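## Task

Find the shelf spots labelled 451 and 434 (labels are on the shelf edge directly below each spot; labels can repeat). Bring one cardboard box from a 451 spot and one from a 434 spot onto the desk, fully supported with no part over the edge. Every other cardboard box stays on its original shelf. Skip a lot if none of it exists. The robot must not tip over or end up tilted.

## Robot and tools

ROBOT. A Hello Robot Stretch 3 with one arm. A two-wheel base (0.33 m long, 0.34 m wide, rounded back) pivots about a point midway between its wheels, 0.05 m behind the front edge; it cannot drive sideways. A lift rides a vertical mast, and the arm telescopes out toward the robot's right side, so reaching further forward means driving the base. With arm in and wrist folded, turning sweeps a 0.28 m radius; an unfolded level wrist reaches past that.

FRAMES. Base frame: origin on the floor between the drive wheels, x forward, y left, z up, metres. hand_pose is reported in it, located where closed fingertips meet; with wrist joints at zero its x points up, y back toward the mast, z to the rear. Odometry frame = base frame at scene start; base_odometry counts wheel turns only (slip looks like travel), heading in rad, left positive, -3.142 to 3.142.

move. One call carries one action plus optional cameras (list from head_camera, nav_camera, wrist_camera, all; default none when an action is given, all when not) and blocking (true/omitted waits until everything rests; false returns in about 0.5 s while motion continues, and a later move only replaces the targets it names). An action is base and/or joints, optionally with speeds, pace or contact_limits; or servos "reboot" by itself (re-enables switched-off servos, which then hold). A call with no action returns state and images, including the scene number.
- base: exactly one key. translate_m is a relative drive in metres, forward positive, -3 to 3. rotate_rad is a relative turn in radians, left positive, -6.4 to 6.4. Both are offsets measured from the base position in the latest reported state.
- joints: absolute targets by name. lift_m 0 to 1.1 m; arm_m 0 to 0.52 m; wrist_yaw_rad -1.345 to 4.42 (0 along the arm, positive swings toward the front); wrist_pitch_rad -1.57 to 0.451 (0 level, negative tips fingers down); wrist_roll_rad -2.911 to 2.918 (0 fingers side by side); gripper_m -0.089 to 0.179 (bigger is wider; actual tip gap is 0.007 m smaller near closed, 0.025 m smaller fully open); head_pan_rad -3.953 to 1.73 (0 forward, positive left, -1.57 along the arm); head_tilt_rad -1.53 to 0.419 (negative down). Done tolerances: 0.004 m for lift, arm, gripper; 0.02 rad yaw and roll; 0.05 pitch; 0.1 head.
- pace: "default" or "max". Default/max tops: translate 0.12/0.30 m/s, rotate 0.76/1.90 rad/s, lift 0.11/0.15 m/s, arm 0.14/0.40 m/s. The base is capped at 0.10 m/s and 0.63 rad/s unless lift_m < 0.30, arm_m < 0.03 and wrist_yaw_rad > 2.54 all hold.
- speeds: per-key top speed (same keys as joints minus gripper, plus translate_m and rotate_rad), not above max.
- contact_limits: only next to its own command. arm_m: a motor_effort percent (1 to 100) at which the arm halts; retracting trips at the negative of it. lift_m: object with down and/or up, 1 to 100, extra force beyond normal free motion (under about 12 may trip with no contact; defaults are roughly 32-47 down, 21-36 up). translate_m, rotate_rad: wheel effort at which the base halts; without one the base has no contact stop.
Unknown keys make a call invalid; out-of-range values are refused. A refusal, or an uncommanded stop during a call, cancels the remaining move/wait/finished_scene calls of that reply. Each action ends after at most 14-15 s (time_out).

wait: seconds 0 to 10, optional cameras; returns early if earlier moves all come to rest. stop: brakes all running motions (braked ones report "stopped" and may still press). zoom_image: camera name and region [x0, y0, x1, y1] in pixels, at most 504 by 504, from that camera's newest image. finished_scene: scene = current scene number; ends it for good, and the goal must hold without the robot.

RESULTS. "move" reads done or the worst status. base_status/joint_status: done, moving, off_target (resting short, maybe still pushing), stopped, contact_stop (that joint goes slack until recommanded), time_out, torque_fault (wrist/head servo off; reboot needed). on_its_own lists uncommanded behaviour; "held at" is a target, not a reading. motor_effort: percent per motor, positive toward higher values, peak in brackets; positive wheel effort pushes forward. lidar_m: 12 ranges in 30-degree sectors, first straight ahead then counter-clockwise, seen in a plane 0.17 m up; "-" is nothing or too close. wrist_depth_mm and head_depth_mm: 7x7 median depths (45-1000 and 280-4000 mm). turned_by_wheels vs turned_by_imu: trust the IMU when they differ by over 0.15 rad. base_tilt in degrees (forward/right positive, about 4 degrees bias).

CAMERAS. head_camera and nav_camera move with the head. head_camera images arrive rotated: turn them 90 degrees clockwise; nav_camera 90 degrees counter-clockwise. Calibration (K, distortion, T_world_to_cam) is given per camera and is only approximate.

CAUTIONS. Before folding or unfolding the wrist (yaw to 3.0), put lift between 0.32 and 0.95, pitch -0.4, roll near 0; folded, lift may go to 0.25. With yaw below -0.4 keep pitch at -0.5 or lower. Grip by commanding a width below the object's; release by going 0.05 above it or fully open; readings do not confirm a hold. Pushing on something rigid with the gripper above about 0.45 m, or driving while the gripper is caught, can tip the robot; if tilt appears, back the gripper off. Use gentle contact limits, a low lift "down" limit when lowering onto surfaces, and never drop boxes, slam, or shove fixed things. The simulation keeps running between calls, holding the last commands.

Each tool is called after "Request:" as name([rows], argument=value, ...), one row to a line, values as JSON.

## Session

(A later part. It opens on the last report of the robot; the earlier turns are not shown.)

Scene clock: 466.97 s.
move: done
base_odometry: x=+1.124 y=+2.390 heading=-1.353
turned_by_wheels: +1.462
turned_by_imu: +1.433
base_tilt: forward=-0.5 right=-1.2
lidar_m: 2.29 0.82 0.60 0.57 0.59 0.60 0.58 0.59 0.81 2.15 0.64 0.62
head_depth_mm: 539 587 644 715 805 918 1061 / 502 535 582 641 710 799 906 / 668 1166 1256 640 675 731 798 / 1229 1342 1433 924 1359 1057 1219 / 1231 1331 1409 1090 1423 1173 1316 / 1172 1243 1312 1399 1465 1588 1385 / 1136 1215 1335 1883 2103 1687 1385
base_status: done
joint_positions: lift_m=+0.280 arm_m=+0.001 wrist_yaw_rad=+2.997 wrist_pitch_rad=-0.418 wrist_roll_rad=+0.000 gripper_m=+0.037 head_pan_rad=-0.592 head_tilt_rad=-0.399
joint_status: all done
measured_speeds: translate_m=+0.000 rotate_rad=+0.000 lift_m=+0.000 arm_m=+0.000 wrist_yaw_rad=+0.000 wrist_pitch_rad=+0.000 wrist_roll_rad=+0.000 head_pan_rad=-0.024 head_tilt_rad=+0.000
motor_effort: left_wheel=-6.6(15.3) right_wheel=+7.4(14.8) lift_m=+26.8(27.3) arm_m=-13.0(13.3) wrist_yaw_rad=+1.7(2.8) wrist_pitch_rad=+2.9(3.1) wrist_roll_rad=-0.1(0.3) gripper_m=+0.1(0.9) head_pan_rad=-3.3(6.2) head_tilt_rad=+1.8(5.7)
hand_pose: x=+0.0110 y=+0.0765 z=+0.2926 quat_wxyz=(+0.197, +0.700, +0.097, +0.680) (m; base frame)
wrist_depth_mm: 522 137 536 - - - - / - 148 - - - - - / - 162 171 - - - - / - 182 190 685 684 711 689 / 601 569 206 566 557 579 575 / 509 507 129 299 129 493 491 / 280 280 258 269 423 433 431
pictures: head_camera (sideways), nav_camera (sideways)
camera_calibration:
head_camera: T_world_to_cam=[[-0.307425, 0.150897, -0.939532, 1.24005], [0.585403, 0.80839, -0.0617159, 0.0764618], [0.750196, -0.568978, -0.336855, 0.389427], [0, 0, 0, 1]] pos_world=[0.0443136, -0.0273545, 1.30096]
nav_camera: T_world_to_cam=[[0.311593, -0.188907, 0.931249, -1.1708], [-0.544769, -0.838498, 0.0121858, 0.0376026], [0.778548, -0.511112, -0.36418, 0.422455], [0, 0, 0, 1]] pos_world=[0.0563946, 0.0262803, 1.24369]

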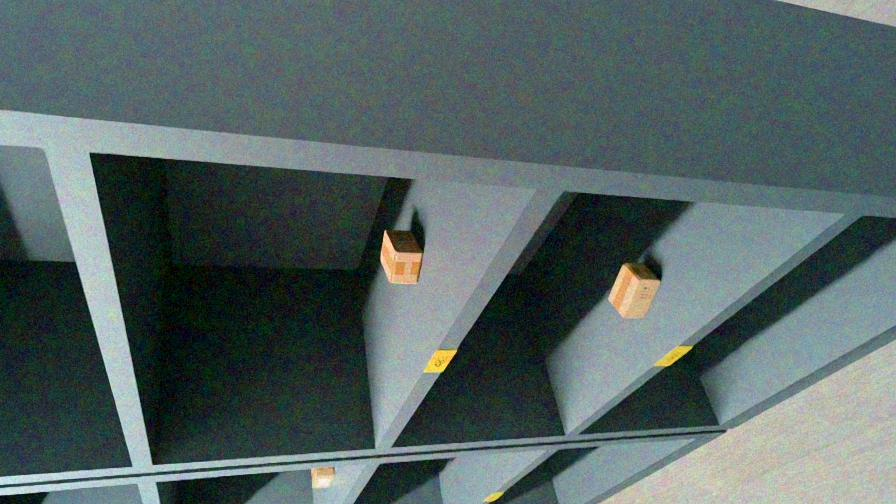

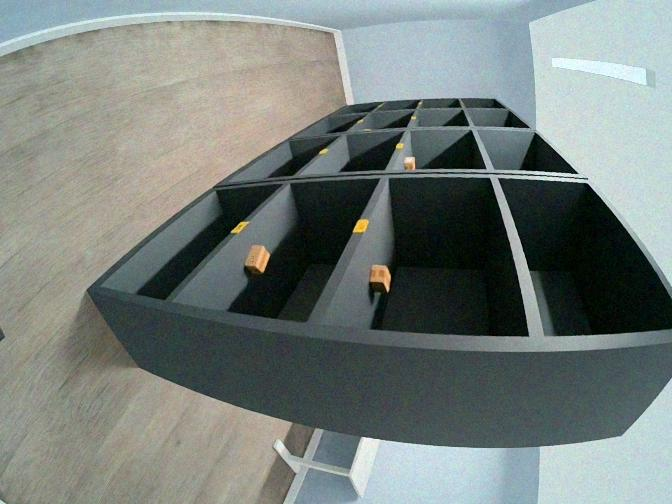

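Request:
zoom_image(camera="head_camera", region=[415, 340, 465, 385])

Request:
zoom_image(camera="head_camera", region=[645, 335, 700, 380])

Request:
zoom_image(camera="nav_camera", region=[300, 90, 430, 180])

Scaled by 10.080 from the camera's 896x504 image, which has a finer 1280x720 frame.

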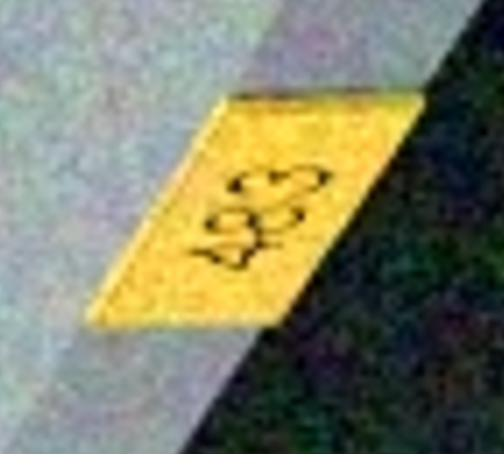

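Scaled by 9.164 from the camera's 896x504 image, which has a finer 1280x720 frame.

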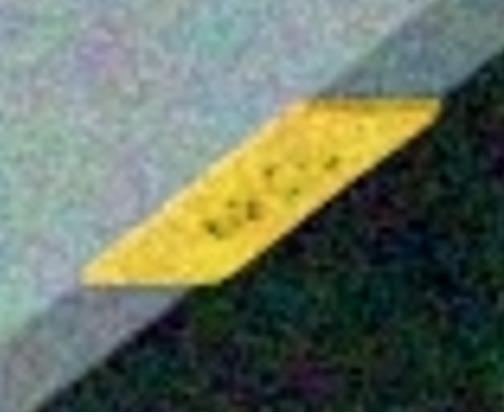

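Scaled by 3.877 from the camera's 672x504 image, which has a finer 792x594 frame.

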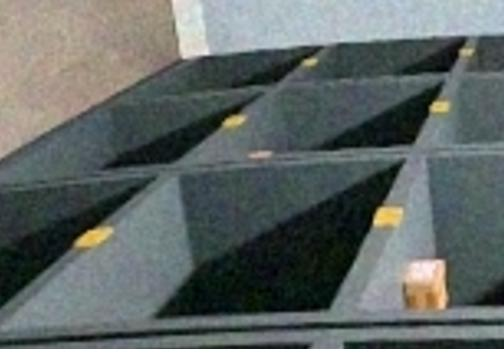

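Request:
move(base={"translate_m": 1.35}, pace="max", contact_limits={"translate_m": 60}, joints={"head_pan_rad": -2.3, "head_tilt_rad": -0.75}, cameras=["nav_camera", "head_camera"])

Request:
move(joints={"head_pan_rad": -0.85, "head_tilt_rad": -0.75}, cameras=["nav_camera", "head_camera"])

Scene clock: 522.77 s.
move: done
base_odometry: x=+1.415 y=+1.072 heading=-1.353
turned_by_wheels: +0.000
turned_by_imu: +0.001
base_tilt: forward=-0.3 right=-1.1
lidar_m: 1.89 0.84 0.61 0.59 0.61 0.83 1.91 0.95 0.91 0.42 0.90 1.00
head_depth_mm: 800 843 980 1989 1635 1358 1168 / 872 896 1035 1145 1424 1340 1164 / 955 934 725 1181 1402 1306 1149 / 981 916 678 1169 971 1270 1148 / 901 898 610 1159 933 1222 1121 / 833 869 603 1074 923 833 1094 / 768 817 595 508 920 774 1052
base_status: done
joint_positions: lift_m=+0.280 arm_m=+0.001 wrist_yaw_rad=+2.997 wrist_pitch_rad=-0.418 wrist_roll_rad=+0.000 gripper_m=+0.037 head_pan_rad=-2.300 head_tilt_rad=-0.750
joint_status: all done
measured_speeds: all 0
motor_effort: left_wheel=+1.9(13.9) right_wheel=+5.4(13.8) lift_m=+28.5(28.9) arm_m=-9.9(13.5) wrist_yaw_rad=+1.7(3.2) wrist_pitch_rad=+2.9(3.0) wrist_roll_rad=-0.2(0.4) gripper_m=+0.5(1.0) head_pan_rad=+3.8(6.9) head_tilt_rad=+3.1(8.6)
contact_limits: translate_m 60 (maximum 100)
hand_pose: x=+0.0110 y=+0.0765 z=+0.2926 quat_wxyz=(+0.197, +0.700, +0.097, +0.680) (m; base frame)
wrist_depth_mm: 531 137 - - - - - / - 147 - - - - - / - 161 170 - - - - / - 183 191 678 705 692 698 / 600 573 206 571 561 574 564 / 510 504 129 298 129 494 487 / 280 281 258 270 424 432 429
pictures: head_camera (sideways), nav_camera (sideways)
camera_calibration:
head_camera: T_world_to_cam=[[0.392908, 0.509198, -0.765729, 1.00914], [0.736087, -0.673257, -0.0700079, 0.0862192], [-0.55118, -0.536136, -0.639342, 0.790917], [0, 0, 0, 1]] pos_world=[-0.0240249, -0.031764, 1.28443]
nav_camera: T_world_to_cam=[[-0.428232, -0.50487, 0.749482, -0.929283], [-0.758112, 0.652096, 0.00610523, 0.0468431], [-0.491817, -0.565577, -0.661996, 0.817642], [0, 0, 0, 1]] pos_world=[0.0396939, -0.0372732, 1.23747]

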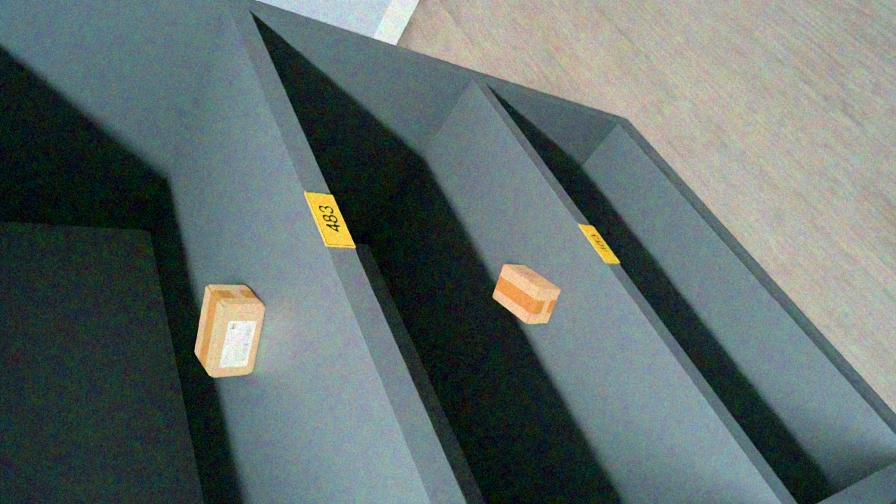

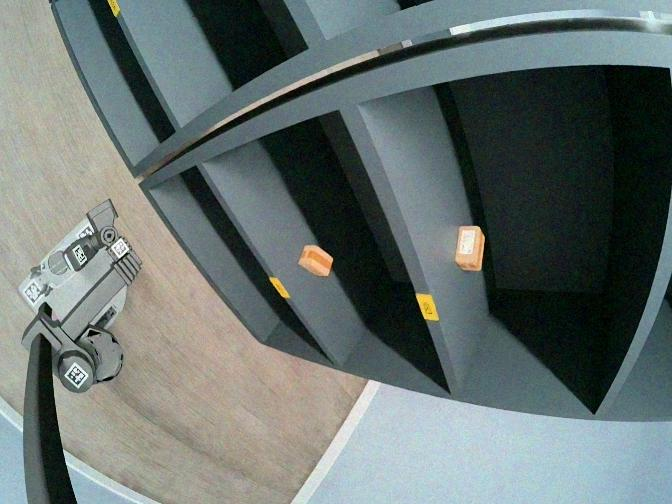

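Scene clock: 523.97 s.
move: done
base_odometry: x=+1.415 y=+1.072 heading=-1.353
turned_by_wheels: +0.000
turned_by_imu: +0.000
base_tilt: forward=-0.4 right=-1.2
lidar_m: 1.90 0.85 0.61 0.59 0.61 0.83 1.91 0.96 0.90 0.42 0.90 1.00
head_depth_mm: 768 827 636 500 959 667 752 / 829 875 628 1064 951 799 1065 / 898 926 622 1135 941 849 1102 / 977 913 645 1172 941 1234 1125 / 1002 896 703 1154 1015 1283 1143 / 914 883 1128 1155 1405 1323 1138 / 840 868 1026 1158 1476 1316 1132
base_status: not commanded
joint_positions: lift_m=+0.280 arm_m=+0.001 wrist_yaw_rad=+2.997 wrist_pitch_rad=-0.418 wrist_roll_rad=+0.000 gripper_m=+0.037 head_pan_rad=-0.813 head_tilt_rad=-0.750
joint_status: all done
measured_speeds: all 0
motor_effort: left_wheel=+2.0(2.5) right_wheel=+5.4(6.4) lift_m=+28.6(29.4) arm_m=-9.1(10.1) wrist_yaw_rad=+2.0(3.2) wrist_pitch_rad=+3.0(3.0) wrist_roll_rad=-0.1(0.3) gripper_m=+0.2(0.7) head_pan_rad=-2.8(5.2) head_tilt_rad=+1.8(5.5)
contact_limits: translate_m 60 (maximum 100)
hand_pose: x=+0.0110 y=+0.0765 z=+0.2926 quat_wxyz=(+0.197, +0.700, +0.097, +0.680) (m; base frame)
wrist_depth_mm: 526 137 - - - - - / - 148 - - - - - / - 162 170 - - - - / - 183 191 682 691 694 693 / 598 577 207 567 562 579 576 / 510 509 129 298 129 491 489 / 279 279 256 269 423 431 430
pictures: head_camera (sideways), nav_camera (sideways)
camera_calibration:
head_camera: T_world_to_cam=[[-0.474358, 0.434339, -0.765724, 1.01439], [0.73274, 0.676903, -0.0699675, 0.0862032], [0.487931, -0.594266, -0.639352, 0.784627], [0, 0, 0, 1]] pos_world=[0.0351771, -0.0326644, 1.28443]
nav_camera: T_world_to_cam=[[0.467071, -0.469193, 0.749468, -0.934723], [-0.713504, -0.700625, 0.0060422, 0.0466851], [0.522261, -0.537571, -0.662013, 0.811477], [0, 0, 0, 1]] pos_world=[0.0460887, 0.0303695, 1.23747]

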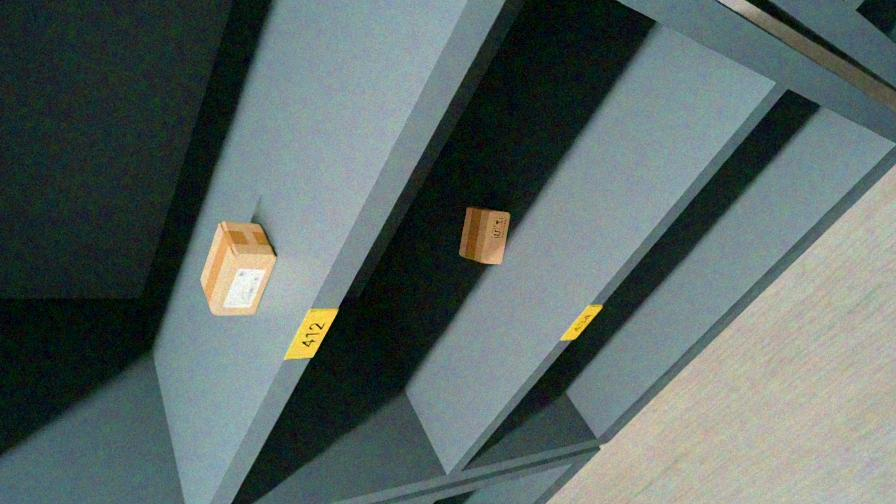

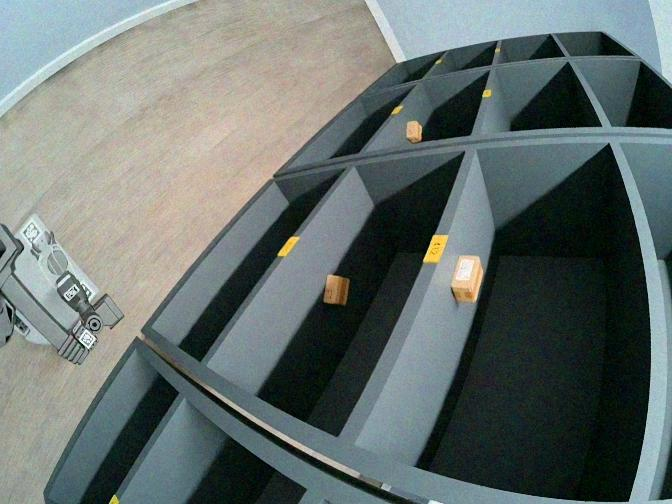

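Request:
zoom_image(camera="head_camera", region=[555, 300, 610, 345])

Scaled by 9.164 from the camera's 896x504 image, which has a finer 1280x720 frame.

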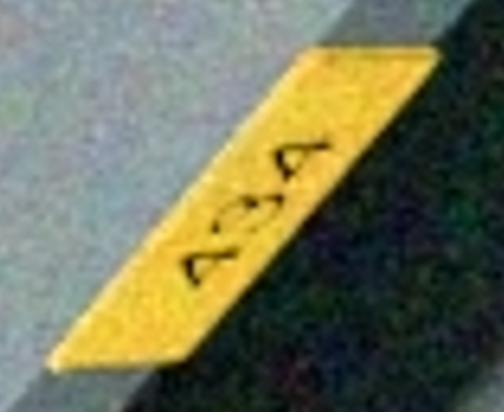

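Request:
zoom_image(camera="head_camera", region=[440, 190, 530, 280])

Scaled by 5.600 from the camera's 896x504 image, which has a finer 1280x720 frame.

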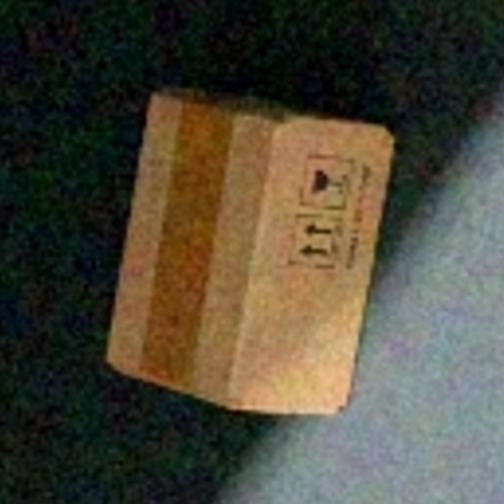

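Request:
move(base={"translate_m": 0.40}, joints={"lift_m": 0.68, "wrist_pitch_rad": -0.4, "head_pan_rad": -1.57, "head_tilt_rad": -0.75}, pace="max")

Request:
move(joints={"wrist_yaw_rad": 0.56, "gripper_m": 0.179, "wrist_pitch_rad": -0.45}, pace="max", cameras=["wrist_camera", "head_camera"])

Scene clock: 575.97 s.
move: done
base_odometry: x=+1.502 y=+0.681 heading=-1.353
turned_by_wheels: +0.000
turned_by_imu: +0.000
base_tilt: forward=-0.1 right=-1.1
lidar_m: 1.57 0.85 0.62 0.59 0.61 0.83 2.24 1.24 0.52 0.87 0.74 0.66
head_depth_mm: 710 790 637 513 831 804 960 / 713 786 631 508 953 832 982 / 709 786 624 507 946 830 1086 / 709 785 616 519 939 823 1082 / 710 785 586 514 913 821 402 / 709 781 529 509 902 814 1092 / 707 770 566 505 924 811 1088
base_status: done
joint_positions: lift_m=+0.680 arm_m=+0.001 wrist_yaw_rad=+2.998 wrist_pitch_rad=-0.418 wrist_roll_rad=+0.000 gripper_m=+0.037 head_pan_rad=-1.570 head_tilt_rad=-0.750
joint_status: all done
measured_speeds: all 0
motor_effort: left_wheel=+2.5(11.5) right_wheel=+1.3(14.0) lift_m=+24.2(34.2) arm_m=-4.7(7.5) wrist_yaw_rad=+1.1(3.6) wrist_pitch_rad=+2.9(5.7) wrist_roll_rad=-0.1(0.3) gripper_m=+0.3(1.1) head_pan_rad=+3.4(6.1) head_tilt_rad=-0.1(3.6)
hand_pose: x=+0.0110 y=+0.0765 z=+0.6926 quat_wxyz=(+0.197, +0.700, +0.097, +0.680) (m; base frame)
wrist_depth_mm: 540 137 - - - - - / - 148 - - - - - / - 162 170 - - - - / - 178 189 - - - - / - - 203 150 152 - - / - - 129 930 128 993 966 / 854 861 265 858 823 851 845
pictures: none

Scene clock: 577.93 s.
move: done
base_odometry: x=+1.502 y=+0.681 heading=-1.353
turned_by_wheels: +0.000
turned_by_imu: +0.000
base_tilt: forward=-0.5 right=-1.3
lidar_m: 1.57 0.85 0.62 0.59 0.61 0.83 2.23 1.24 0.53 0.86 0.73 0.66
head_depth_mm: 711 788 637 514 830 805 958 / 711 786 630 509 951 835 983 / 711 786 624 504 945 828 1086 / 709 784 615 520 942 823 1062 / 707 784 584 513 905 800 424 / 708 781 529 509 901 812 1077 / 706 771 567 505 921 806 1069
base_status: not commanded
joint_positions: lift_m=+0.680 arm_m=+0.001 wrist_yaw_rad=+0.563 wrist_pitch_rad=-0.461 wrist_roll_rad=+0.000 gripper_m=+0.179 head_pan_rad=-1.570 head_tilt_rad=-0.750
joint_status: all done
measured_speeds: all 0
motor_effort: left_wheel=+2.2(3.1) right_wheel=+1.3(2.7) lift_m=+28.7(29.3) arm_m=-3.5(4.9) wrist_yaw_rad=-2.1(7.5) wrist_pitch_rad=+1.6(3.3) wrist_roll_rad=-0.2(0.3) gripper_m=+0.9(85.6) head_pan_rad=+3.5(3.9) head_tilt_rad=-0.3(0.7)
hand_pose: x=+0.0953 y=-0.3306 z=+0.6830 quat_wxyz=(+0.707, +0.347, -0.616, +0.036) (m; base frame)
wrist_depth_mm: 411 467 - - - - - / 451 478 - - - - - / - 502 532 527 445 516 514 / - 501 448 444 431 440 436 / - 147 402 376 376 370 371 / 123 140 829 341 323 321 317 / 805 816 799 - 299 281 105
pictures: head_camera (sideways), wrist_camera
camera_calibration:
head_camera: T_world_to_cam=[[-0.0467981, 0.641439, -0.765745, 1.01182], [0.997491, -0.010751, -0.0699669, 0.0845694], [-0.053112, -0.767098, -0.639327, 0.787883], [0, 0, 0, 1]] pos_world=[0.00484007, -0.043729, 1.28443]
wrist_camera: T_world_to_cam=[[-0.825699, -0.563464, -0.0270126, -0.0824696], [-0.329273, 0.520291, -0.787957, 0.774098], [0.45804, -0.641721, -0.615138, 0.33061], [0, 0, 0, 1]] pos_world=[0.0353626, -0.237066, 0.811099]

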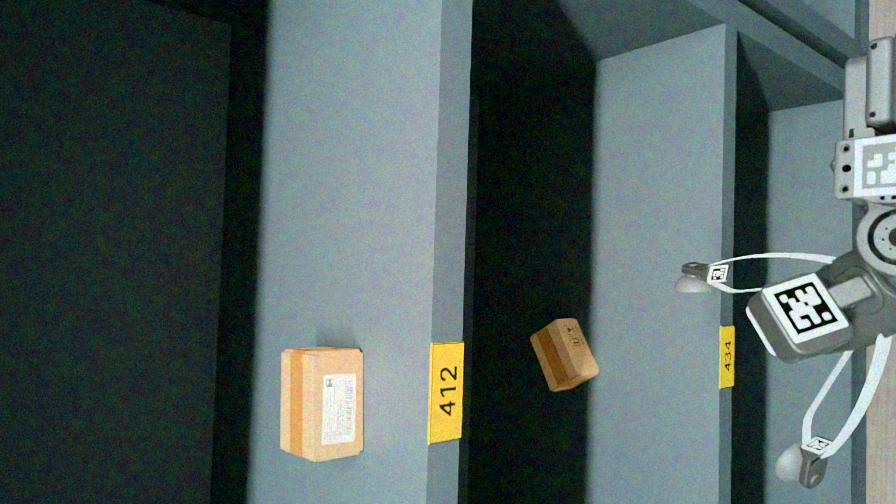

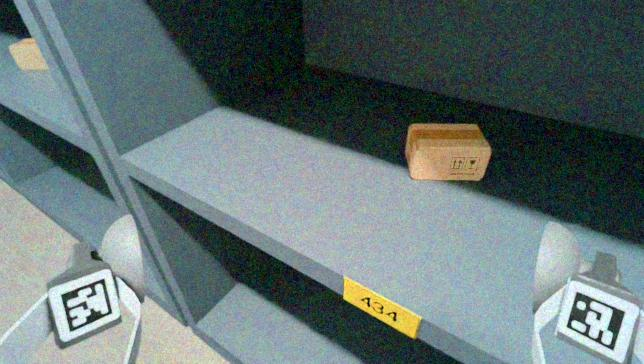

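Request:
move(base={"translate_m": 0.012}, joints={"arm_m": 0.2}, cameras=["wrist_camera"])

Scene clock: 592.30 s.
move: done
base_odometry: x=+1.504 y=+0.670 heading=-1.353
turned_by_wheels: +0.000
turned_by_imu: +0.000
base_tilt: forward=-0.2 right=-1.1
lidar_m: 1.55 0.85 0.62 0.59 0.61 0.83 2.23 0.59 0.53 0.87 0.72 0.65
head_depth_mm: 710 786 636 514 864 808 950 / 711 784 630 509 953 412 347 / 709 785 623 503 491 771 1107 / 709 787 615 519 582 770 1100 / 707 784 582 514 877 817 1094 / 710 783 530 510 903 817 1090 / 708 769 591 504 923 809 1082
base_status: done
joint_positions: lift_m=+0.680 arm_m=+0.200 wrist_yaw_rad=+0.563 wrist_pitch_rad=-0.462 wrist_roll_rad=+0.000 gripper_m=+0.179 head_pan_rad=-1.570 head_tilt_rad=-0.750
joint_status: all done
measured_speeds: all 0
motor_effort: left_wheel=+5.6(9.7) right_wheel=+5.1(8.5) lift_m=+24.1(31.2) arm_m=+13.1(15.7) wrist_yaw_rad=-3.3(5.0) wrist_pitch_rad=+1.7(1.9) wrist_roll_rad=+0.0(0.4) gripper_m=+0.9(1.4) head_pan_rad=+2.6(3.9) head_tilt_rad=-1.4(2.0)
hand_pose: x=+0.0952 y=-0.5299 z=+0.6829 quat_wxyz=(+0.707, +0.347, -0.616, +0.035) (m; base frame)
wrist_depth_mm: 382 453 - - - - - / 394 467 - - - - - / 415 494 523 524 497 - - / 421 453 450 445 442 430 - / 384 367 377 352 315 369 370 / 123 310 323 314 303 319 315 / 275 279 286 283 283 280 105
pictures: wrist_camera
camera_calibration:
wrist_camera: T_world_to_cam=[[-0.825873, -0.563208, -0.0270366, -0.194746], [-0.329389, 0.520814, -0.787564, 0.877732], [0.457643, -0.641522, -0.61564, 0.203032], [0, 0, 0, 1]] pos_world=[0.0353633, -0.436567, 0.810999]

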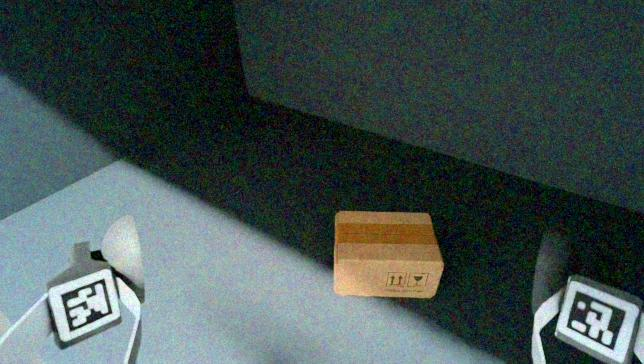

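Request:
move(base={"translate_m": 0.02}, joints={"arm_m": 0.31}, cameras=["wrist_camera"])

Scene clock: 602.17 s.
move: done
base_odometry: x=+1.509 y=+0.650 heading=-1.353
turned_by_wheels: +0.000
turned_by_imu: +0.000
base_tilt: forward=-0.4 right=-1.2
lidar_m: 1.55 0.85 0.62 0.59 0.61 0.83 2.24 0.60 0.55 0.87 0.69 0.64
head_depth_mm: 711 790 639 513 908 820 957 / 710 791 630 508 902 411 357 / 710 784 624 503 593 827 1107 / 709 784 616 519 626 824 1106 / 708 782 557 515 882 821 1095 / 706 781 535 509 907 813 1093 / 705 769 595 504 921 809 1088
base_status: done
joint_positions: lift_m=+0.680 arm_m=+0.310 wrist_yaw_rad=+0.563 wrist_pitch_rad=-0.462 wrist_roll_rad=+0.000 gripper_m=+0.179 head_pan_rad=-1.570 head_tilt_rad=-0.750
joint_status: all done
measured_speeds: all 0
motor_effort: left_wheel=+5.0(9.5) right_wheel=+6.9(9.4) lift_m=+26.7(26.8) arm_m=+13.6(15.6) wrist_yaw_rad=-1.6(4.5) wrist_pitch_rad=+1.9(1.9) wrist_roll_rad=-0.1(0.3) gripper_m=+0.6(1.1) head_pan_rad=+2.6(3.5) head_tilt_rad=-2.1(2.7)
hand_pose: x=+0.0952 y=-0.6399 z=+0.6829 quat_wxyz=(+0.707, +0.347, -0.616, +0.035) (m; base frame)
wrist_depth_mm: 366 436 - - - - - / 377 455 - - - - - / 397 475 531 - - - - / 415 451 446 444 418 - - / 383 368 375 373 374 359 - / 123 307 324 322 320 318 - / 275 281 286 231 268 279 105
pictures: wrist_camera
camera_calibration:
wrist_camera: T_world_to_cam=[[-0.825874, -0.563207, -0.027038, -0.256697], [-0.329387, 0.520815, -0.787564, 0.935022], [0.457643, -0.641522, -0.61564, 0.132465], [0, 0, 0, 1]] pos_world=[0.0353633, -0.546567, 0.810999]

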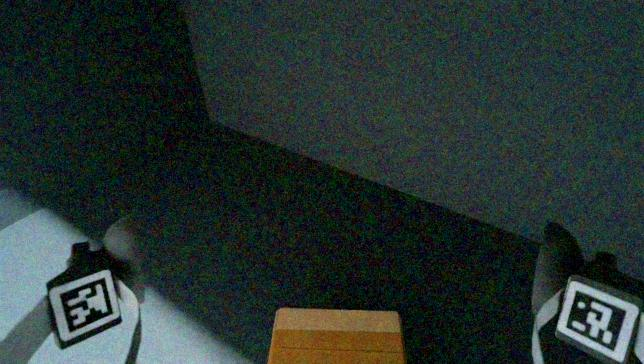

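Request:
move(joints={"lift_m": 0.563}, contact_limits={"lift_m": {"down": 20}}, cameras=["wrist_camera"])

Scene clock: 607.57 s.
move: done
base_odometry: x=+1.509 y=+0.650 heading=-1.353
turned_by_wheels: +0.000
turned_by_imu: +0.000
base_tilt: forward=-0.3 right=-1.1
lidar_m: 1.55 0.85 0.62 0.59 0.61 0.83 2.24 0.60 0.54 0.86 0.69 0.64
head_depth_mm: 711 791 637 513 904 819 1004 / 711 785 630 509 952 811 488 / 710 785 624 505 658 672 1084 / 711 782 617 519 723 805 1104 / 709 785 556 514 865 820 1094 / 709 781 534 509 927 813 1092 / 708 769 595 504 918 807 1084
base_status: not commanded
joint_positions: lift_m=+0.563 arm_m=+0.310 wrist_yaw_rad=+0.563 wrist_pitch_rad=-0.462 wrist_roll_rad=+0.000 gripper_m=+0.179 head_pan_rad=-1.570 head_tilt_rad=-0.750
joint_status: all done
measured_speeds: all 0
motor_effort: left_wheel=+5.5(5.8) right_wheel=+5.9(7.1) lift_m=+23.1(28.1) arm_m=+12.6(13.8) wrist_yaw_rad=-3.7(4.1) wrist_pitch_rad=+1.7(1.9) wrist_roll_rad=+0.1(0.3) gripper_m=+0.8(1.2) head_pan_rad=+2.8(3.1) head_tilt_rad=-2.9(3.8)
contact_limits: lift_m down 20 (down: maximum 72; up: maximum 65)
hand_pose: x=+0.0952 y=-0.6399 z=+0.5658 quat_wxyz=(+0.707, +0.347, -0.616, +0.035) (m; base frame)
wrist_depth_mm: 366 435 - - - - - / 379 423 417 389 - - - / 324 324 319 318 313 295 - / 262 259 259 176 245 253 249 / 220 217 204 147 151 214 212 / - 178 143 135 134 183 182 / 157 165 160 155 155 161 107
pictures: wrist_camera
camera_calibration:
wrist_camera: T_world_to_cam=[[-0.825867, -0.563216, -0.0270592, -0.259851], [-0.32955, 0.52106, -0.787333, 0.842857], [0.457538, -0.641315, -0.615933, 0.0607554], [0, 0, 0, 1]] pos_world=[0.0353636, -0.546567, 0.693999]

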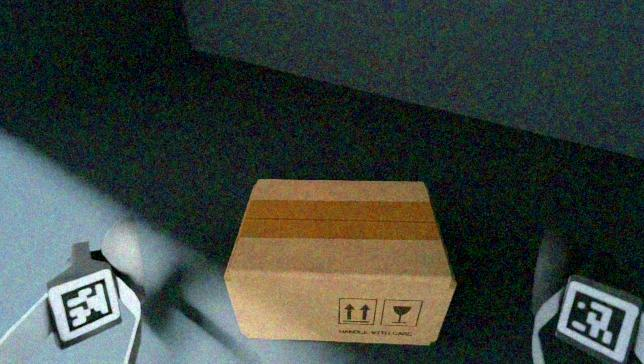

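Request:
move(joints={"gripper_m": 0.05})

Request:
move(joints={"lift_m": 0.66}, cameras=["wrist_camera"])

Request:
move(joints={"arm_m": 0.0}, speeds={"arm_m": 0.22}, cameras=["wrist_camera"])

Scene clock: 616.83 s.
move: done
base_odometry: x=+1.509 y=+0.650 heading=-1.353
turned_by_wheels: +0.000
turned_by_imu: +0.000
base_tilt: forward=-0.3 right=-1.3
lidar_m: 1.55 0.85 0.62 0.59 0.61 0.83 2.23 0.59 0.54 0.87 0.69 0.64
head_depth_mm: 709 791 637 514 902 819 1010 / 711 788 631 507 953 813 486 / 710 783 625 505 656 673 1087 / 710 782 614 520 721 807 1102 / 708 781 558 515 884 818 1091 / 709 781 534 510 926 813 1094 / 707 767 596 504 924 809 1089
base_status: not commanded
joint_positions: lift_m=+0.563 arm_m=+0.310 wrist_yaw_rad=+0.561 wrist_pitch_rad=-0.462 wrist_roll_rad=+0.000 gripper_m=+0.051 head_pan_rad=-1.570 head_tilt_rad=-0.750
joint_status: all done
measured_speeds: all 0
motor_effort: left_wheel=+4.8(5.6) right_wheel=+6.4(7.0) lift_m=+23.6(23.8) arm_m=+12.5(13.1) wrist_yaw_rad=-0.9(4.7) wrist_pitch_rad=+1.8(2.0) wrist_roll_rad=+0.0(0.4) gripper_m=-16.5(89.6) head_pan_rad=+2.8(3.0) head_tilt_rad=-4.0(4.7)
contact_limits: lift_m down 20 (down: maximum 72; up: maximum 65)
hand_pose: x=+0.0949 y=-0.6402 z=+0.5659 quat_wxyz=(+0.707, +0.346, -0.616, +0.035) (m; base frame)
wrist_depth_mm: 368 436 - - - - - / 380 423 422 388 - - - / 325 325 321 318 315 297 - / 266 262 260 177 244 252 251 / 220 219 150 147 148 213 211 / 189 184 136 136 134 179 183 / 170 157 158 156 157 125 165
pictures: none

Scene clock: 618.53 s.
move: done
base_odometry: x=+1.509 y=+0.650 heading=-1.353
turned_by_wheels: +0.000
turned_by_imu: +0.000
base_tilt: forward=-0.4 right=-1.2
lidar_m: 1.55 0.85 0.62 0.59 0.61 0.83 2.23 0.60 0.55 0.86 0.69 0.64
head_depth_mm: 711 791 638 514 906 821 1005 / 710 784 628 508 930 442 369 / 710 786 625 503 584 807 1106 / 708 782 617 519 620 825 1101 / 708 784 556 514 861 819 1097 / 708 778 533 508 903 816 1086 / 708 768 596 504 923 810 1093
base_status: not commanded
joint_positions: lift_m=+0.660 arm_m=+0.310 wrist_yaw_rad=+0.561 wrist_pitch_rad=-0.471 wrist_roll_rad=+0.000 gripper_m=+0.051 head_pan_rad=-1.570 head_tilt_rad=-0.750
joint_status: all done
measured_speeds: all 0
motor_effort: left_wheel=+5.2(5.5) right_wheel=+5.9(7.0) lift_m=+29.3(34.4) arm_m=+12.2(13.2) wrist_yaw_rad=-1.8(2.9) wrist_pitch_rad=+3.4(3.5) wrist_roll_rad=+0.0(0.3) gripper_m=-16.2(16.8) head_pan_rad=+2.0(2.7) head_tilt_rad=-5.2(5.2)
hand_pose: x=+0.0942 y=-0.6391 z=+0.6610 quat_wxyz=(+0.707, +0.349, -0.615, +0.032) (m; base frame)
wrist_depth_mm: 368 437 - - - - - / 378 461 - - - - - / 398 468 500 460 - - - / 402 413 407 409 386 - - / 348 358 151 150 149 339 318 / 300 293 136 136 135 284 291 / 270 250 161 159 248 246 255
pictures: wrist_camera
camera_calibration:
wrist_camera: T_world_to_cam=[[-0.826976, -0.561569, -0.0274185, -0.256191], [-0.332033, 0.52715, -0.782219, 0.917841], [0.453723, -0.637772, -0.6224, 0.127212], [0, 0, 0, 1]] pos_world=[0.0351707, -0.546577, 0.790105]

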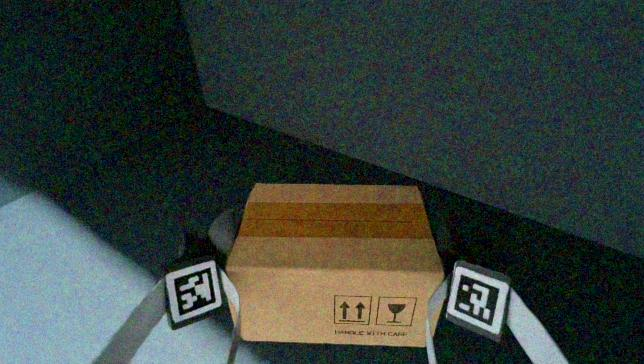

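Scene clock: 621.80 s.
move: done
base_odometry: x=+1.509 y=+0.650 heading=-1.353
turned_by_wheels: +0.000
turned_by_imu: +0.000
base_tilt: forward=-0.2 right=-1.2
lidar_m: 1.55 0.85 0.61 0.59 0.61 0.83 2.24 0.60 0.54 0.87 0.69 0.64
head_depth_mm: 710 785 638 513 905 820 1008 / 709 787 630 510 948 833 1072 / 711 783 622 505 943 827 1089 / 708 785 616 520 937 823 1063 / 707 782 556 515 931 780 440 / 707 780 534 510 927 776 1067 / 709 771 595 505 921 810 1093
base_status: not commanded
joint_positions: lift_m=+0.660 arm_m=+0.001 wrist_yaw_rad=+0.561 wrist_pitch_rad=-0.471 wrist_roll_rad=+0.000 gripper_m=+0.051 head_pan_rad=-1.570 head_tilt_rad=-0.750
joint_status: all done
measured_speeds: all 0
motor_effort: left_wheel=+4.9(5.5) right_wheel=+6.1(6.9) lift_m=+27.0(28.8) arm_m=-12.6(14.6) wrist_yaw_rad=-1.1(2.9) wrist_pitch_rad=+3.4(3.5) wrist_roll_rad=+0.2(0.3) gripper_m=-15.5(16.5) head_pan_rad=+2.4(2.6) head_tilt_rad=-5.2(5.9)
hand_pose: x=+0.0942 y=-0.3297 z=+0.6610 quat_wxyz=(+0.707, +0.349, -0.615, +0.032) (m; base frame)
wrist_depth_mm: 402 433 500 - - - - / - 453 - - - - - / - 478 505 501 496 495 486 / - 513 423 411 402 402 398 / - - 151 149 149 338 337 / 921 124 137 136 135 286 292 / 832 773 160 154 151 125 257
pictures: wrist_camera
camera_calibration:
wrist_camera: T_world_to_cam=[[-0.827007, -0.561526, -0.0273473, -0.082487], [-0.332103, 0.527208, -0.78215, 0.754703], [0.453615, -0.637762, -0.622489, 0.324616], [0, 0, 0, 1]] pos_world=[0.0351709, -0.237177, 0.790105]

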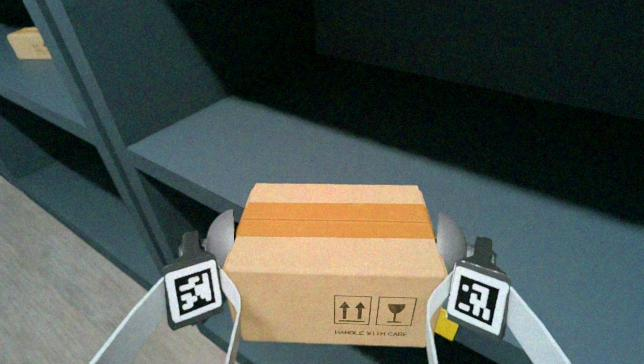

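Request:
move(base={"translate_m": -1.32}, joints={"wrist_yaw_rad": 1.57, "head_pan_rad": -1.57, "head_tilt_rad": -0.4}, contact_limits={"translate_m": 60})

Request:
move(base={"translate_m": -0.48}, contact_limits={"translate_m": 60})

Request:
move(base={"rotate_rad": -1.600}, joints={"head_pan_rad": 0.0, "head_tilt_rad": -0.4}, cameras=["nav_camera", "wrist_camera"])

Scene clock: 666.33 s.
move: time_out
base_odometry: x=+1.224 y=+1.939 heading=-1.353
turned_by_wheels: +0.000
turned_by_imu: -0.001
base_tilt: forward=-0.3 right=-1.2
lidar_m: 1.84 0.83 0.60 0.58 0.60 0.81 1.03 1.07 1.45 0.43 0.91 0.96
head_depth_mm: 2661 2767 2725 2681 2374 1820 1423 / 2691 2894 3061 3283 2452 1792 1419 / 2710 2885 3006 3276 2433 1779 1415 / 337 359 384 419 453 1653 1325 / 422 767 815 839 554 492 810 / 478 770 821 856 577 938 827 / 489 767 822 855 571 931 825
base_status: translate_m time_out (by the wheels' count: -1.3200 of -1.3200)
joint_positions: lift_m=+0.660 arm_m=+0.001 wrist_yaw_rad=+1.567 wrist_pitch_rad=-0.471 wrist_roll_rad=+0.000 gripper_m=+0.051 head_pan_rad=-1.570 head_tilt_rad=-0.400
joint_status: all done
measured_speeds: all 0
motor_effort: left_wheel=+0.5(12.4) right_wheel=-0.9(13.0) lift_m=+25.7(32.1) arm_m=-11.8(13.3) wrist_yaw_rad=+1.3(7.8) wrist_pitch_rad=+3.4(3.6) wrist_roll_rad=-0.1(0.4) gripper_m=-15.8(16.7) head_pan_rad=+0.9(3.4) head_tilt_rad=-4.2(8.7)
contact_limits: translate_m 60 (maximum 100)
hand_pose: x=+0.1961 y=-0.1465 z=+0.6610 quat_wxyz=(+0.604, +0.602, -0.370, +0.368) (m; base frame)
wrist_depth_mm: - - - - - - - / - - - - - - - / - - - - - - - / - - - - - - - / 948 - 151 150 149 - - / 868 124 136 135 135 - - / 826 772 772 159 773 122 -
pictures: none

not run: a stop that you did not command came earlier in this reply.

not run: a stop that you did not command came earlier in this reply.

Request:
move(base={"translate_m": -0.48}, contact_limits={"translate_m": 60})

Request:
move(base={"rotate_rad": -1.600}, joints={"head_pan_rad": 0.0, "head_tilt_rad": -0.4}, cameras=["nav_camera", "wrist_camera"])

Scene clock: 678.80 s.
move: done
base_odometry: x=+1.120 y=+2.408 heading=-1.353
turned_by_wheels: +0.000
turned_by_imu: +0.000
base_tilt: forward=-0.3 right=-1.2
lidar_m: 2.31 0.83 0.60 0.57 0.59 0.58 0.56 0.58 0.79 2.09 0.66 0.63
head_depth_mm: 1541 1519 1485 1458 1437 1429 1344 / 2261 2179 2139 2068 2042 1733 1426 / 2678 2856 3028 3183 2438 1787 1402 / 2687 2878 3030 3197 2408 1771 1414 / 2648 2851 3051 3169 2369 1762 1394 / 2662 2848 3002 3200 2380 1750 1391 / 2663 2810 2961 3133 2356 1747 1390
base_status: done
joint_positions: lift_m=+0.660 arm_m=+0.001 wrist_yaw_rad=+1.567 wrist_pitch_rad=-0.471 wrist_roll_rad=+0.000 gripper_m=+0.051 head_pan_rad=-1.570 head_tilt_rad=-0.400
joint_status: not commanded
measured_speeds: all 0
motor_effort: left_wheel=-7.9(12.0) right_wheel=-1.9(11.6) lift_m=+24.5(24.9) arm_m=-11.5(12.3) wrist_yaw_rad=+1.6(3.8) wrist_pitch_rad=+3.3(3.5) wrist_roll_rad=+0.0(0.3) gripper_m=-16.1(16.6) head_pan_rad=+0.1(1.4) head_tilt_rad=-3.6(5.1)
contact_limits: translate_m 60 (maximum 100)
hand_pose: x=+0.1961 y=-0.1465 z=+0.6610 quat_wxyz=(+0.604, +0.602, -0.370, +0.368) (m; base frame)
wrist_depth_mm: - - - - - 771 383 / - - - - - 757 - / - - - - - - - / - - - - - - - / 956 - 151 150 149 536 - / 875 124 136 136 135 - - / - 775 761 158 770 125 -
pictures: none

Scene clock: 682.43 s.
move: done
base_odometry: x=+1.120 y=+2.408 heading=-2.953
turned_by_wheels: -1.600
turned_by_imu: -1.574
base_tilt: forward=-0.4 right=-1.1
lidar_m: 1.97 0.68 0.63 2.31 0.84 0.60 0.57 0.59 0.58 0.56 0.57 0.77
head_depth_mm: 1451 1429 1410 1389 1384 1367 1313 / 2073 2035 1984 1951 1922 1727 1422 / 2709 2816 2993 3156 2411 1775 1408 / 2653 2861 3048 3215 2412 1771 1408 / 2636 2824 2998 3185 2385 1754 1398 / 2647 2812 3033 3186 2374 1738 1386 / 2655 2784 2936 3085 2333 1743 1394
base_status: done
joint_positions: lift_m=+0.660 arm_m=+0.001 wrist_yaw_rad=+1.567 wrist_pitch_rad=-0.471 wrist_roll_rad=+0.000 gripper_m=+0.051 head_pan_rad=+0.001 head_tilt_rad=-0.400
joint_status: all done
measured_speeds: all 0
motor_effort: left_wheel=+8.4(11.6) right_wheel=-9.7(13.4) lift_m=+24.9(25.2) arm_m=-12.6(13.5) wrist_yaw_rad=+1.0(3.5) wrist_pitch_rad=+3.3(3.5) wrist_roll_rad=-0.2(0.4) gripper_m=-15.6(16.5) head_pan_rad=-3.2(5.6) head_tilt_rad=-3.5(7.9)
hand_pose: x=+0.1961 y=-0.1465 z=+0.6610 quat_wxyz=(+0.604, +0.602, -0.370, +0.368) (m; base frame)
wrist_depth_mm: - - - - - - 530 / - - - - - - 527 / - - - - - - 530 / - - - - - - 531 / - - 151 150 149 885 534 / - 124 136 136 135 - 536 / - 774 760 159 756 125 534
pictures: nav_camera (sideways), wrist_camera
camera_calibration:
nav_camera: T_world_to_cam=[[0.365062, 0.0174099, 0.93082, -1.1706], [0.016594, -0.999788, 0.0121918, 0.0342377], [0.930835, 0.0109952, -0.365274, 0.422947], [0, 0, 0, 1]] pos_world=[0.0330778, 0.04996, 1.24369]
wrist_camera: T_world_to_cam=[[0.0317642, -0.999119, -0.027413, -0.127736], [-0.623093, 0.0016504, -0.782146, 0.671986], [0.781503, 0.0419251, -0.622492, 0.430553], [0, 0, 0, 1]] pos_world=[0.0862888, -0.146784, 0.790105]

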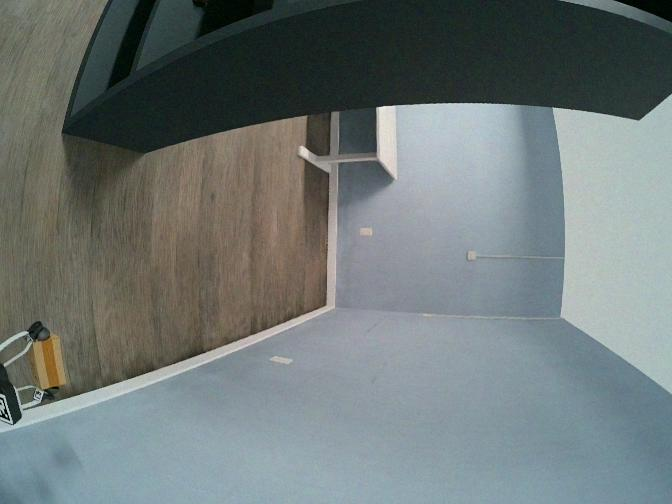

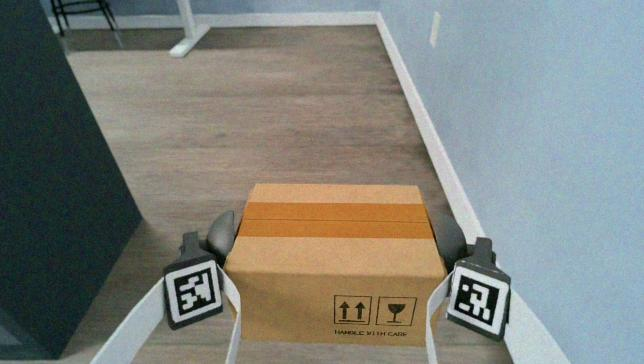

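Request:
move(base={"translate_m": 1.067}, joints={"lift_m": 0.88}, contact_limits={"translate_m": 60})

Request:
move(base={"rotate_rad": 1.016}, cameras=["nav_camera"])

Scene clock: 707.77 s.
move: done
base_odometry: x=+0.072 y=+2.207 heading=-2.952
turned_by_wheels: +0.000
turned_by_imu: -0.001
base_tilt: forward=-0.2 right=-1.1
lidar_m: 1.86 1.88 2.69 0.73 0.58 0.68 1.63 0.77 0.55 0.53 0.55 0.73
head_depth_mm: 1375 1354 1333 1314 1299 1294 1285 / 1776 1872 1886 1860 1826 1659 1423 / 1791 1906 2057 2198 2306 1777 1412 / 1782 1896 2010 2174 2298 1766 1409 / 1778 1886 2031 2186 2279 1759 1394 / 1779 1890 2005 2155 2260 1746 1389 / 1760 1875 1996 2126 2224 1741 1383
base_status: done
joint_positions: lift_m=+0.880 arm_m=+0.001 wrist_yaw_rad=+1.567 wrist_pitch_rad=-0.471 wrist_roll_rad=+0.000 gripper_m=+0.051 head_pan_rad=+0.000 head_tilt_rad=-0.400
joint_status: all done
measured_speeds: all 0
motor_effort: left_wheel=+9.2(13.5) right_wheel=+1.3(10.1) lift_m=+31.1(35.0) arm_m=-10.1(12.6) wrist_yaw_rad=+1.2(3.7) wrist_pitch_rad=+3.5(3.6) wrist_roll_rad=-0.2(0.3) gripper_m=-16.0(16.7) head_pan_rad=-2.6(3.7) head_tilt_rad=-2.0(3.8)
contact_limits: translate_m 60 (maximum 100)
hand_pose: x=+0.1960 y=-0.1465 z=+0.8809 quat_wxyz=(+0.604, +0.602, -0.370, +0.368) (m; base frame)
wrist_depth_mm: - - - - - - 494 / - - - - - - 496 / - - - - - - 493 / - - - - - - 497 / - - 151 149 150 614 503 / - 124 136 136 135 125 497 / - 978 965 158 974 122 502
pictures: none

Scene clock: 710.50 s.
move: done
base_odometry: x=+0.072 y=+2.207 heading=-1.937
turned_by_wheels: +1.016
turned_by_imu: +1.000
base_tilt: forward=-0.4 right=-1.3
lidar_m: 2.51 0.88 0.52 0.65 1.63 0.81 0.56 0.53 0.54 0.71 1.66 1.88
head_depth_mm: 2217 2288 2378 1949 2459 1798 1423 / 2477 2572 2655 2200 2332 1785 1418 / 2765 2883 2992 2604 2411 1784 1408 / 3152 3346 3502 3480 2387 1774 1407 / 3687 - - 3663 2373 1762 1402 / 3748 3838 - 3620 2385 1747 1390 / 3527 3711 - 3532 2341 1742 1390
base_status: done
joint_positions: lift_m=+0.880 arm_m=+0.001 wrist_yaw_rad=+1.567 wrist_pitch_rad=-0.471 wrist_roll_rad=+0.000 gripper_m=+0.051 head_pan_rad=+0.000 head_tilt_rad=-0.400
joint_status: not commanded
measured_speeds: all 0
motor_effort: left_wheel=-8.2(12.9) right_wheel=+8.1(12.6) lift_m=+30.5(32.0) arm_m=-12.7(13.0) wrist_yaw_rad=+2.1(3.4) wrist_pitch_rad=+3.5(3.7) wrist_roll_rad=+0.1(0.3) gripper_m=-15.5(16.5) head_pan_rad=-2.5(3.1) head_tilt_rad=-1.7(2.3)
hand_pose: x=+0.1960 y=-0.1465 z=+0.8809 quat_wxyz=(+0.604, +0.602, -0.370, +0.368) (m; base frame)
wrist_depth_mm: - - - - - - - / - - - - - - - / - - - - - - - / - - - - - - - / - - 151 150 149 - - / - 124 136 136 135 - - / - 996 984 159 971 965 -
pictures: nav_camera (sideways)
camera_calibration:
nav_camera: T_world_to_cam=[[0.365078, 0.017045, 0.930821, -1.17058], [0.0156251, -0.999804, 0.0121799, 0.0341801], [0.930846, 0.0100976, -0.365273, 0.422994], [0, 0, 0, 1]] pos_world=[0.0330756, 0.0498547, 1.24369]

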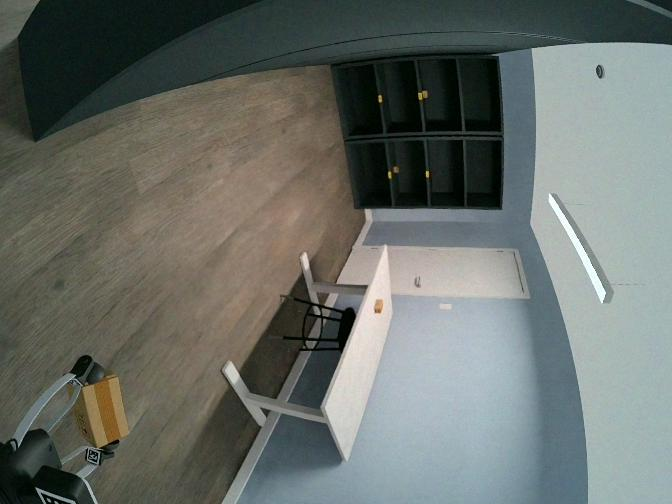

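Request:
move(base={"translate_m": 1.2}, contact_limits={"translate_m": 60})

Request:
move(base={"translate_m": 0.48}, contact_limits={"translate_m": 60})

Request:
move(base={"rotate_rad": 0.592}, joints={"wrist_yaw_rad": 0.0, "head_pan_rad": -1.57, "head_tilt_rad": -0.7}, cameras=["head_camera", "wrist_camera"])

Scene clock: 737.80 s.
move: done
base_odometry: x=-0.358 y=+1.087 heading=-1.937
turned_by_wheels: +0.000
turned_by_imu: -0.001
base_tilt: forward=-0.3 right=-1.3
lidar_m: 1.50 2.76 1.27 0.88 0.83 0.85 1.61 1.52 1.55 1.54 1.01 1.02
head_depth_mm: 1530 1577 1643 1627 1111 924 1423 / 1710 1768 1833 1747 1107 1611 1380 / 1883 1973 2051 1709 1224 1765 1411 / 2150 2287 2409 2354 2183 1727 1399 / 2560 2738 2912 3050 2365 1768 1393 / 2830 3032 3228 3153 2368 1737 1397 / 2657 2824 2985 3136 2345 1743 1390
base_status: done
joint_positions: lift_m=+0.880 arm_m=+0.001 wrist_yaw_rad=+1.567 wrist_pitch_rad=-0.471 wrist_roll_rad=+0.000 gripper_m=+0.051 head_pan_rad=+0.000 head_tilt_rad=-0.400
joint_status: not commanded
measured_speeds: all 0
motor_effort: left_wheel=+2.9(9.3) right_wheel=+7.0(14.2) lift_m=+29.5(31.0) arm_m=-9.9(12.6) wrist_yaw_rad=+2.1(3.8) wrist_pitch_rad=+3.6(3.6) wrist_roll_rad=-0.1(0.3) gripper_m=-15.8(16.6) head_pan_rad=-1.8(2.9) head_tilt_rad=+0.6(1.8)
contact_limits: translate_m 60 (maximum 100)
hand_pose: x=+0.1960 y=-0.1465 z=+0.8809 quat_wxyz=(+0.604, +0.602, -0.370, +0.368) (m; base frame)
wrist_depth_mm: - - - - - - - / - - - - - - - / - - - - - - - / - - - - - - - / - - 151 150 149 - - / - 124 136 136 135 - - / - 983 978 158 965 963 -
pictures: none

Scene clock: 743.73 s.
move: done
base_odometry: x=-0.530 y=+0.638 heading=-1.937
turned_by_wheels: +0.000
turned_by_imu: +0.001
base_tilt: forward=-0.1 right=-1.2
lidar_m: 1.04 2.36 1.67 1.16 1.10 1.12 2.03 1.91 1.81 0.87 0.67 0.61
head_depth_mm: 1254 1289 1338 1395 1111 753 645 / 1371 1441 1507 1571 1105 809 658 / 1538 1601 1692 1770 1092 804 1307 / 1760 1862 1958 2080 1086 864 1411 / 2085 2236 2396 2566 2064 1697 1397 / 2467 2620 2786 2965 2350 1760 1395 / 2221 2349 2499 2617 2315 1745 1385
base_status: done
joint_positions: lift_m=+0.880 arm_m=+0.001 wrist_yaw_rad=+1.567 wrist_pitch_rad=-0.471 wrist_roll_rad=+0.000 gripper_m=+0.051 head_pan_rad=+0.000 head_tilt_rad=-0.400
joint_status: not commanded
measured_speeds: all 0
motor_effort: left_wheel=+2.7(9.0) right_wheel=+7.7(14.5) lift_m=+29.1(30.3) arm_m=-9.3(10.1) wrist_yaw_rad=+1.0(3.4) wrist_pitch_rad=+3.4(3.6) wrist_roll_rad=+0.0(0.4) gripper_m=-15.5(16.8) head_pan_rad=-1.5(2.2) head_tilt_rad=+0.8(2.0)
contact_limits: translate_m 60 (maximum 100)
hand_pose: x=+0.1960 y=-0.1465 z=+0.8809 quat_wxyz=(+0.604, +0.602, -0.370, +0.368) (m; base frame)
wrist_depth_mm: - - - - - - - / - - - - 571 - - / - - - - - - - / - - - 492 - - - / - - 151 150 149 - - / - 124 136 136 135 - - / - 979 968 159 156 125 -
pictures: none

Scene clock: 745.97 s.
move: done
base_odometry: x=-0.530 y=+0.638 heading=-1.345
turned_by_wheels: +0.592
turned_by_imu: +0.581
base_tilt: forward=-0.3 right=-1.1
lidar_m: 2.35 1.55 1.13 1.09 1.13 1.99 1.91 1.70 0.87 0.67 0.61 1.05
head_depth_mm: 986 1104 1208 963 753 - - / 983 1101 1207 956 746 - - / 980 1096 1198 947 746 465 - / 983 1094 1191 939 514 305 - / 978 1092 1200 931 733 652 1161 / 974 1091 1199 923 730 1030 1158 / 979 1093 1176 910 724 1008 1133
base_status: done
joint_positions: lift_m=+0.880 arm_m=+0.001 wrist_yaw_rad=+0.003 wrist_pitch_rad=-0.471 wrist_roll_rad=+0.000 gripper_m=+0.051 head_pan_rad=-1.578 head_tilt_rad=-0.704
joint_status: all done
measured_speeds: translate_m=+0.000 rotate_rad=+0.000 lift_m=+0.000 arm_m=+0.000 wrist_yaw_rad=+0.000 wrist_pitch_rad=+0.000 wrist_roll_rad=+0.000 head_pan_rad=+0.024 head_tilt_rad=+0.000
motor_effort: left_wheel=-8.0(12.6) right_wheel=+8.6(12.5) lift_m=+28.2(29.7) arm_m=-10.2(10.6) wrist_yaw_rad=-3.8(7.0) wrist_pitch_rad=+3.5(3.6) wrist_roll_rad=-0.1(0.3) gripper_m=-15.6(16.4) head_pan_rad=+3.9(4.2) head_tilt_rad=-0.3(9.0)
hand_pose: x=-0.0209 y=-0.3629 z=+0.8809 quat_wxyz=(+0.688, +0.166, -0.687, -0.164) (m; base frame)
wrist_depth_mm: - - - - - - - / - - - - - - - / 459 - - - - - - / 441 - - 175 - - - / - - 151 150 149 - - / - - 136 136 135 - - / - 123 160 158 155 - -
pictures: head_camera (sideways), wrist_camera
camera_calibration:
head_camera: T_world_to_cam=[[-0.0416809, 0.606049, -0.794335, 1.04905], [0.997346, -0.022269, -0.0693239, 0.0837739], [-0.0597028, -0.795116, -0.603512, 0.741388], [0, 0, 0, 1]] pos_world=[0.00443687, -0.0444235, 1.28654]
wrist_camera: T_world_to_cam=[[-0.998887, -0.0383715, -0.0274124, -0.00399271], [-0.00250133, 0.623591, -0.781747, 0.947399], [0.0470909, -0.780808, -0.622994, 0.432572], [0, 0, 0, 1]] pos_world=[-0.0219887, -0.253187, 1.01001]

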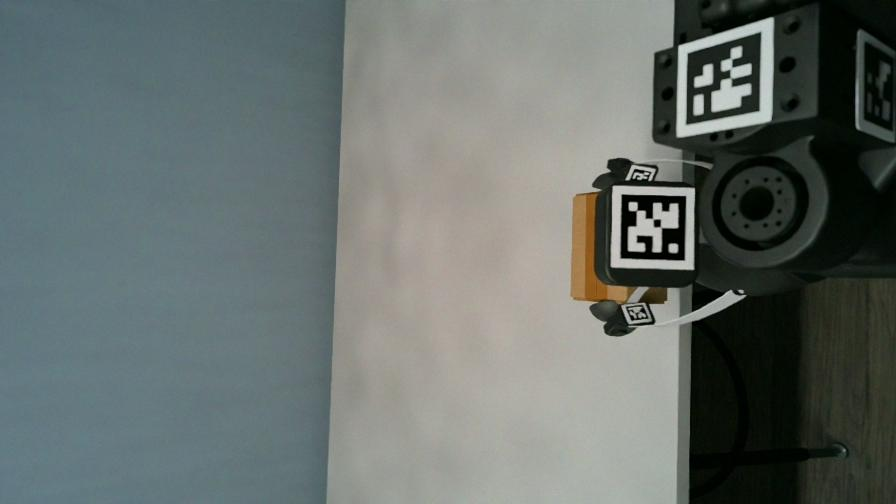

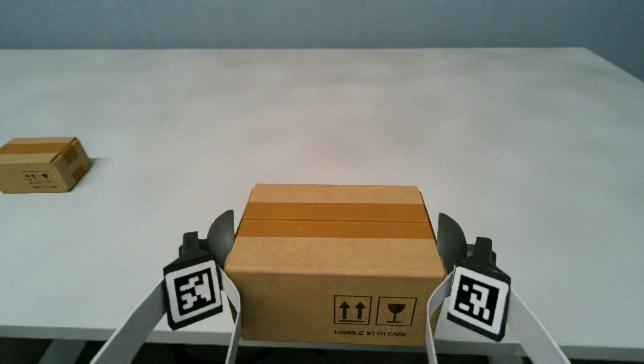

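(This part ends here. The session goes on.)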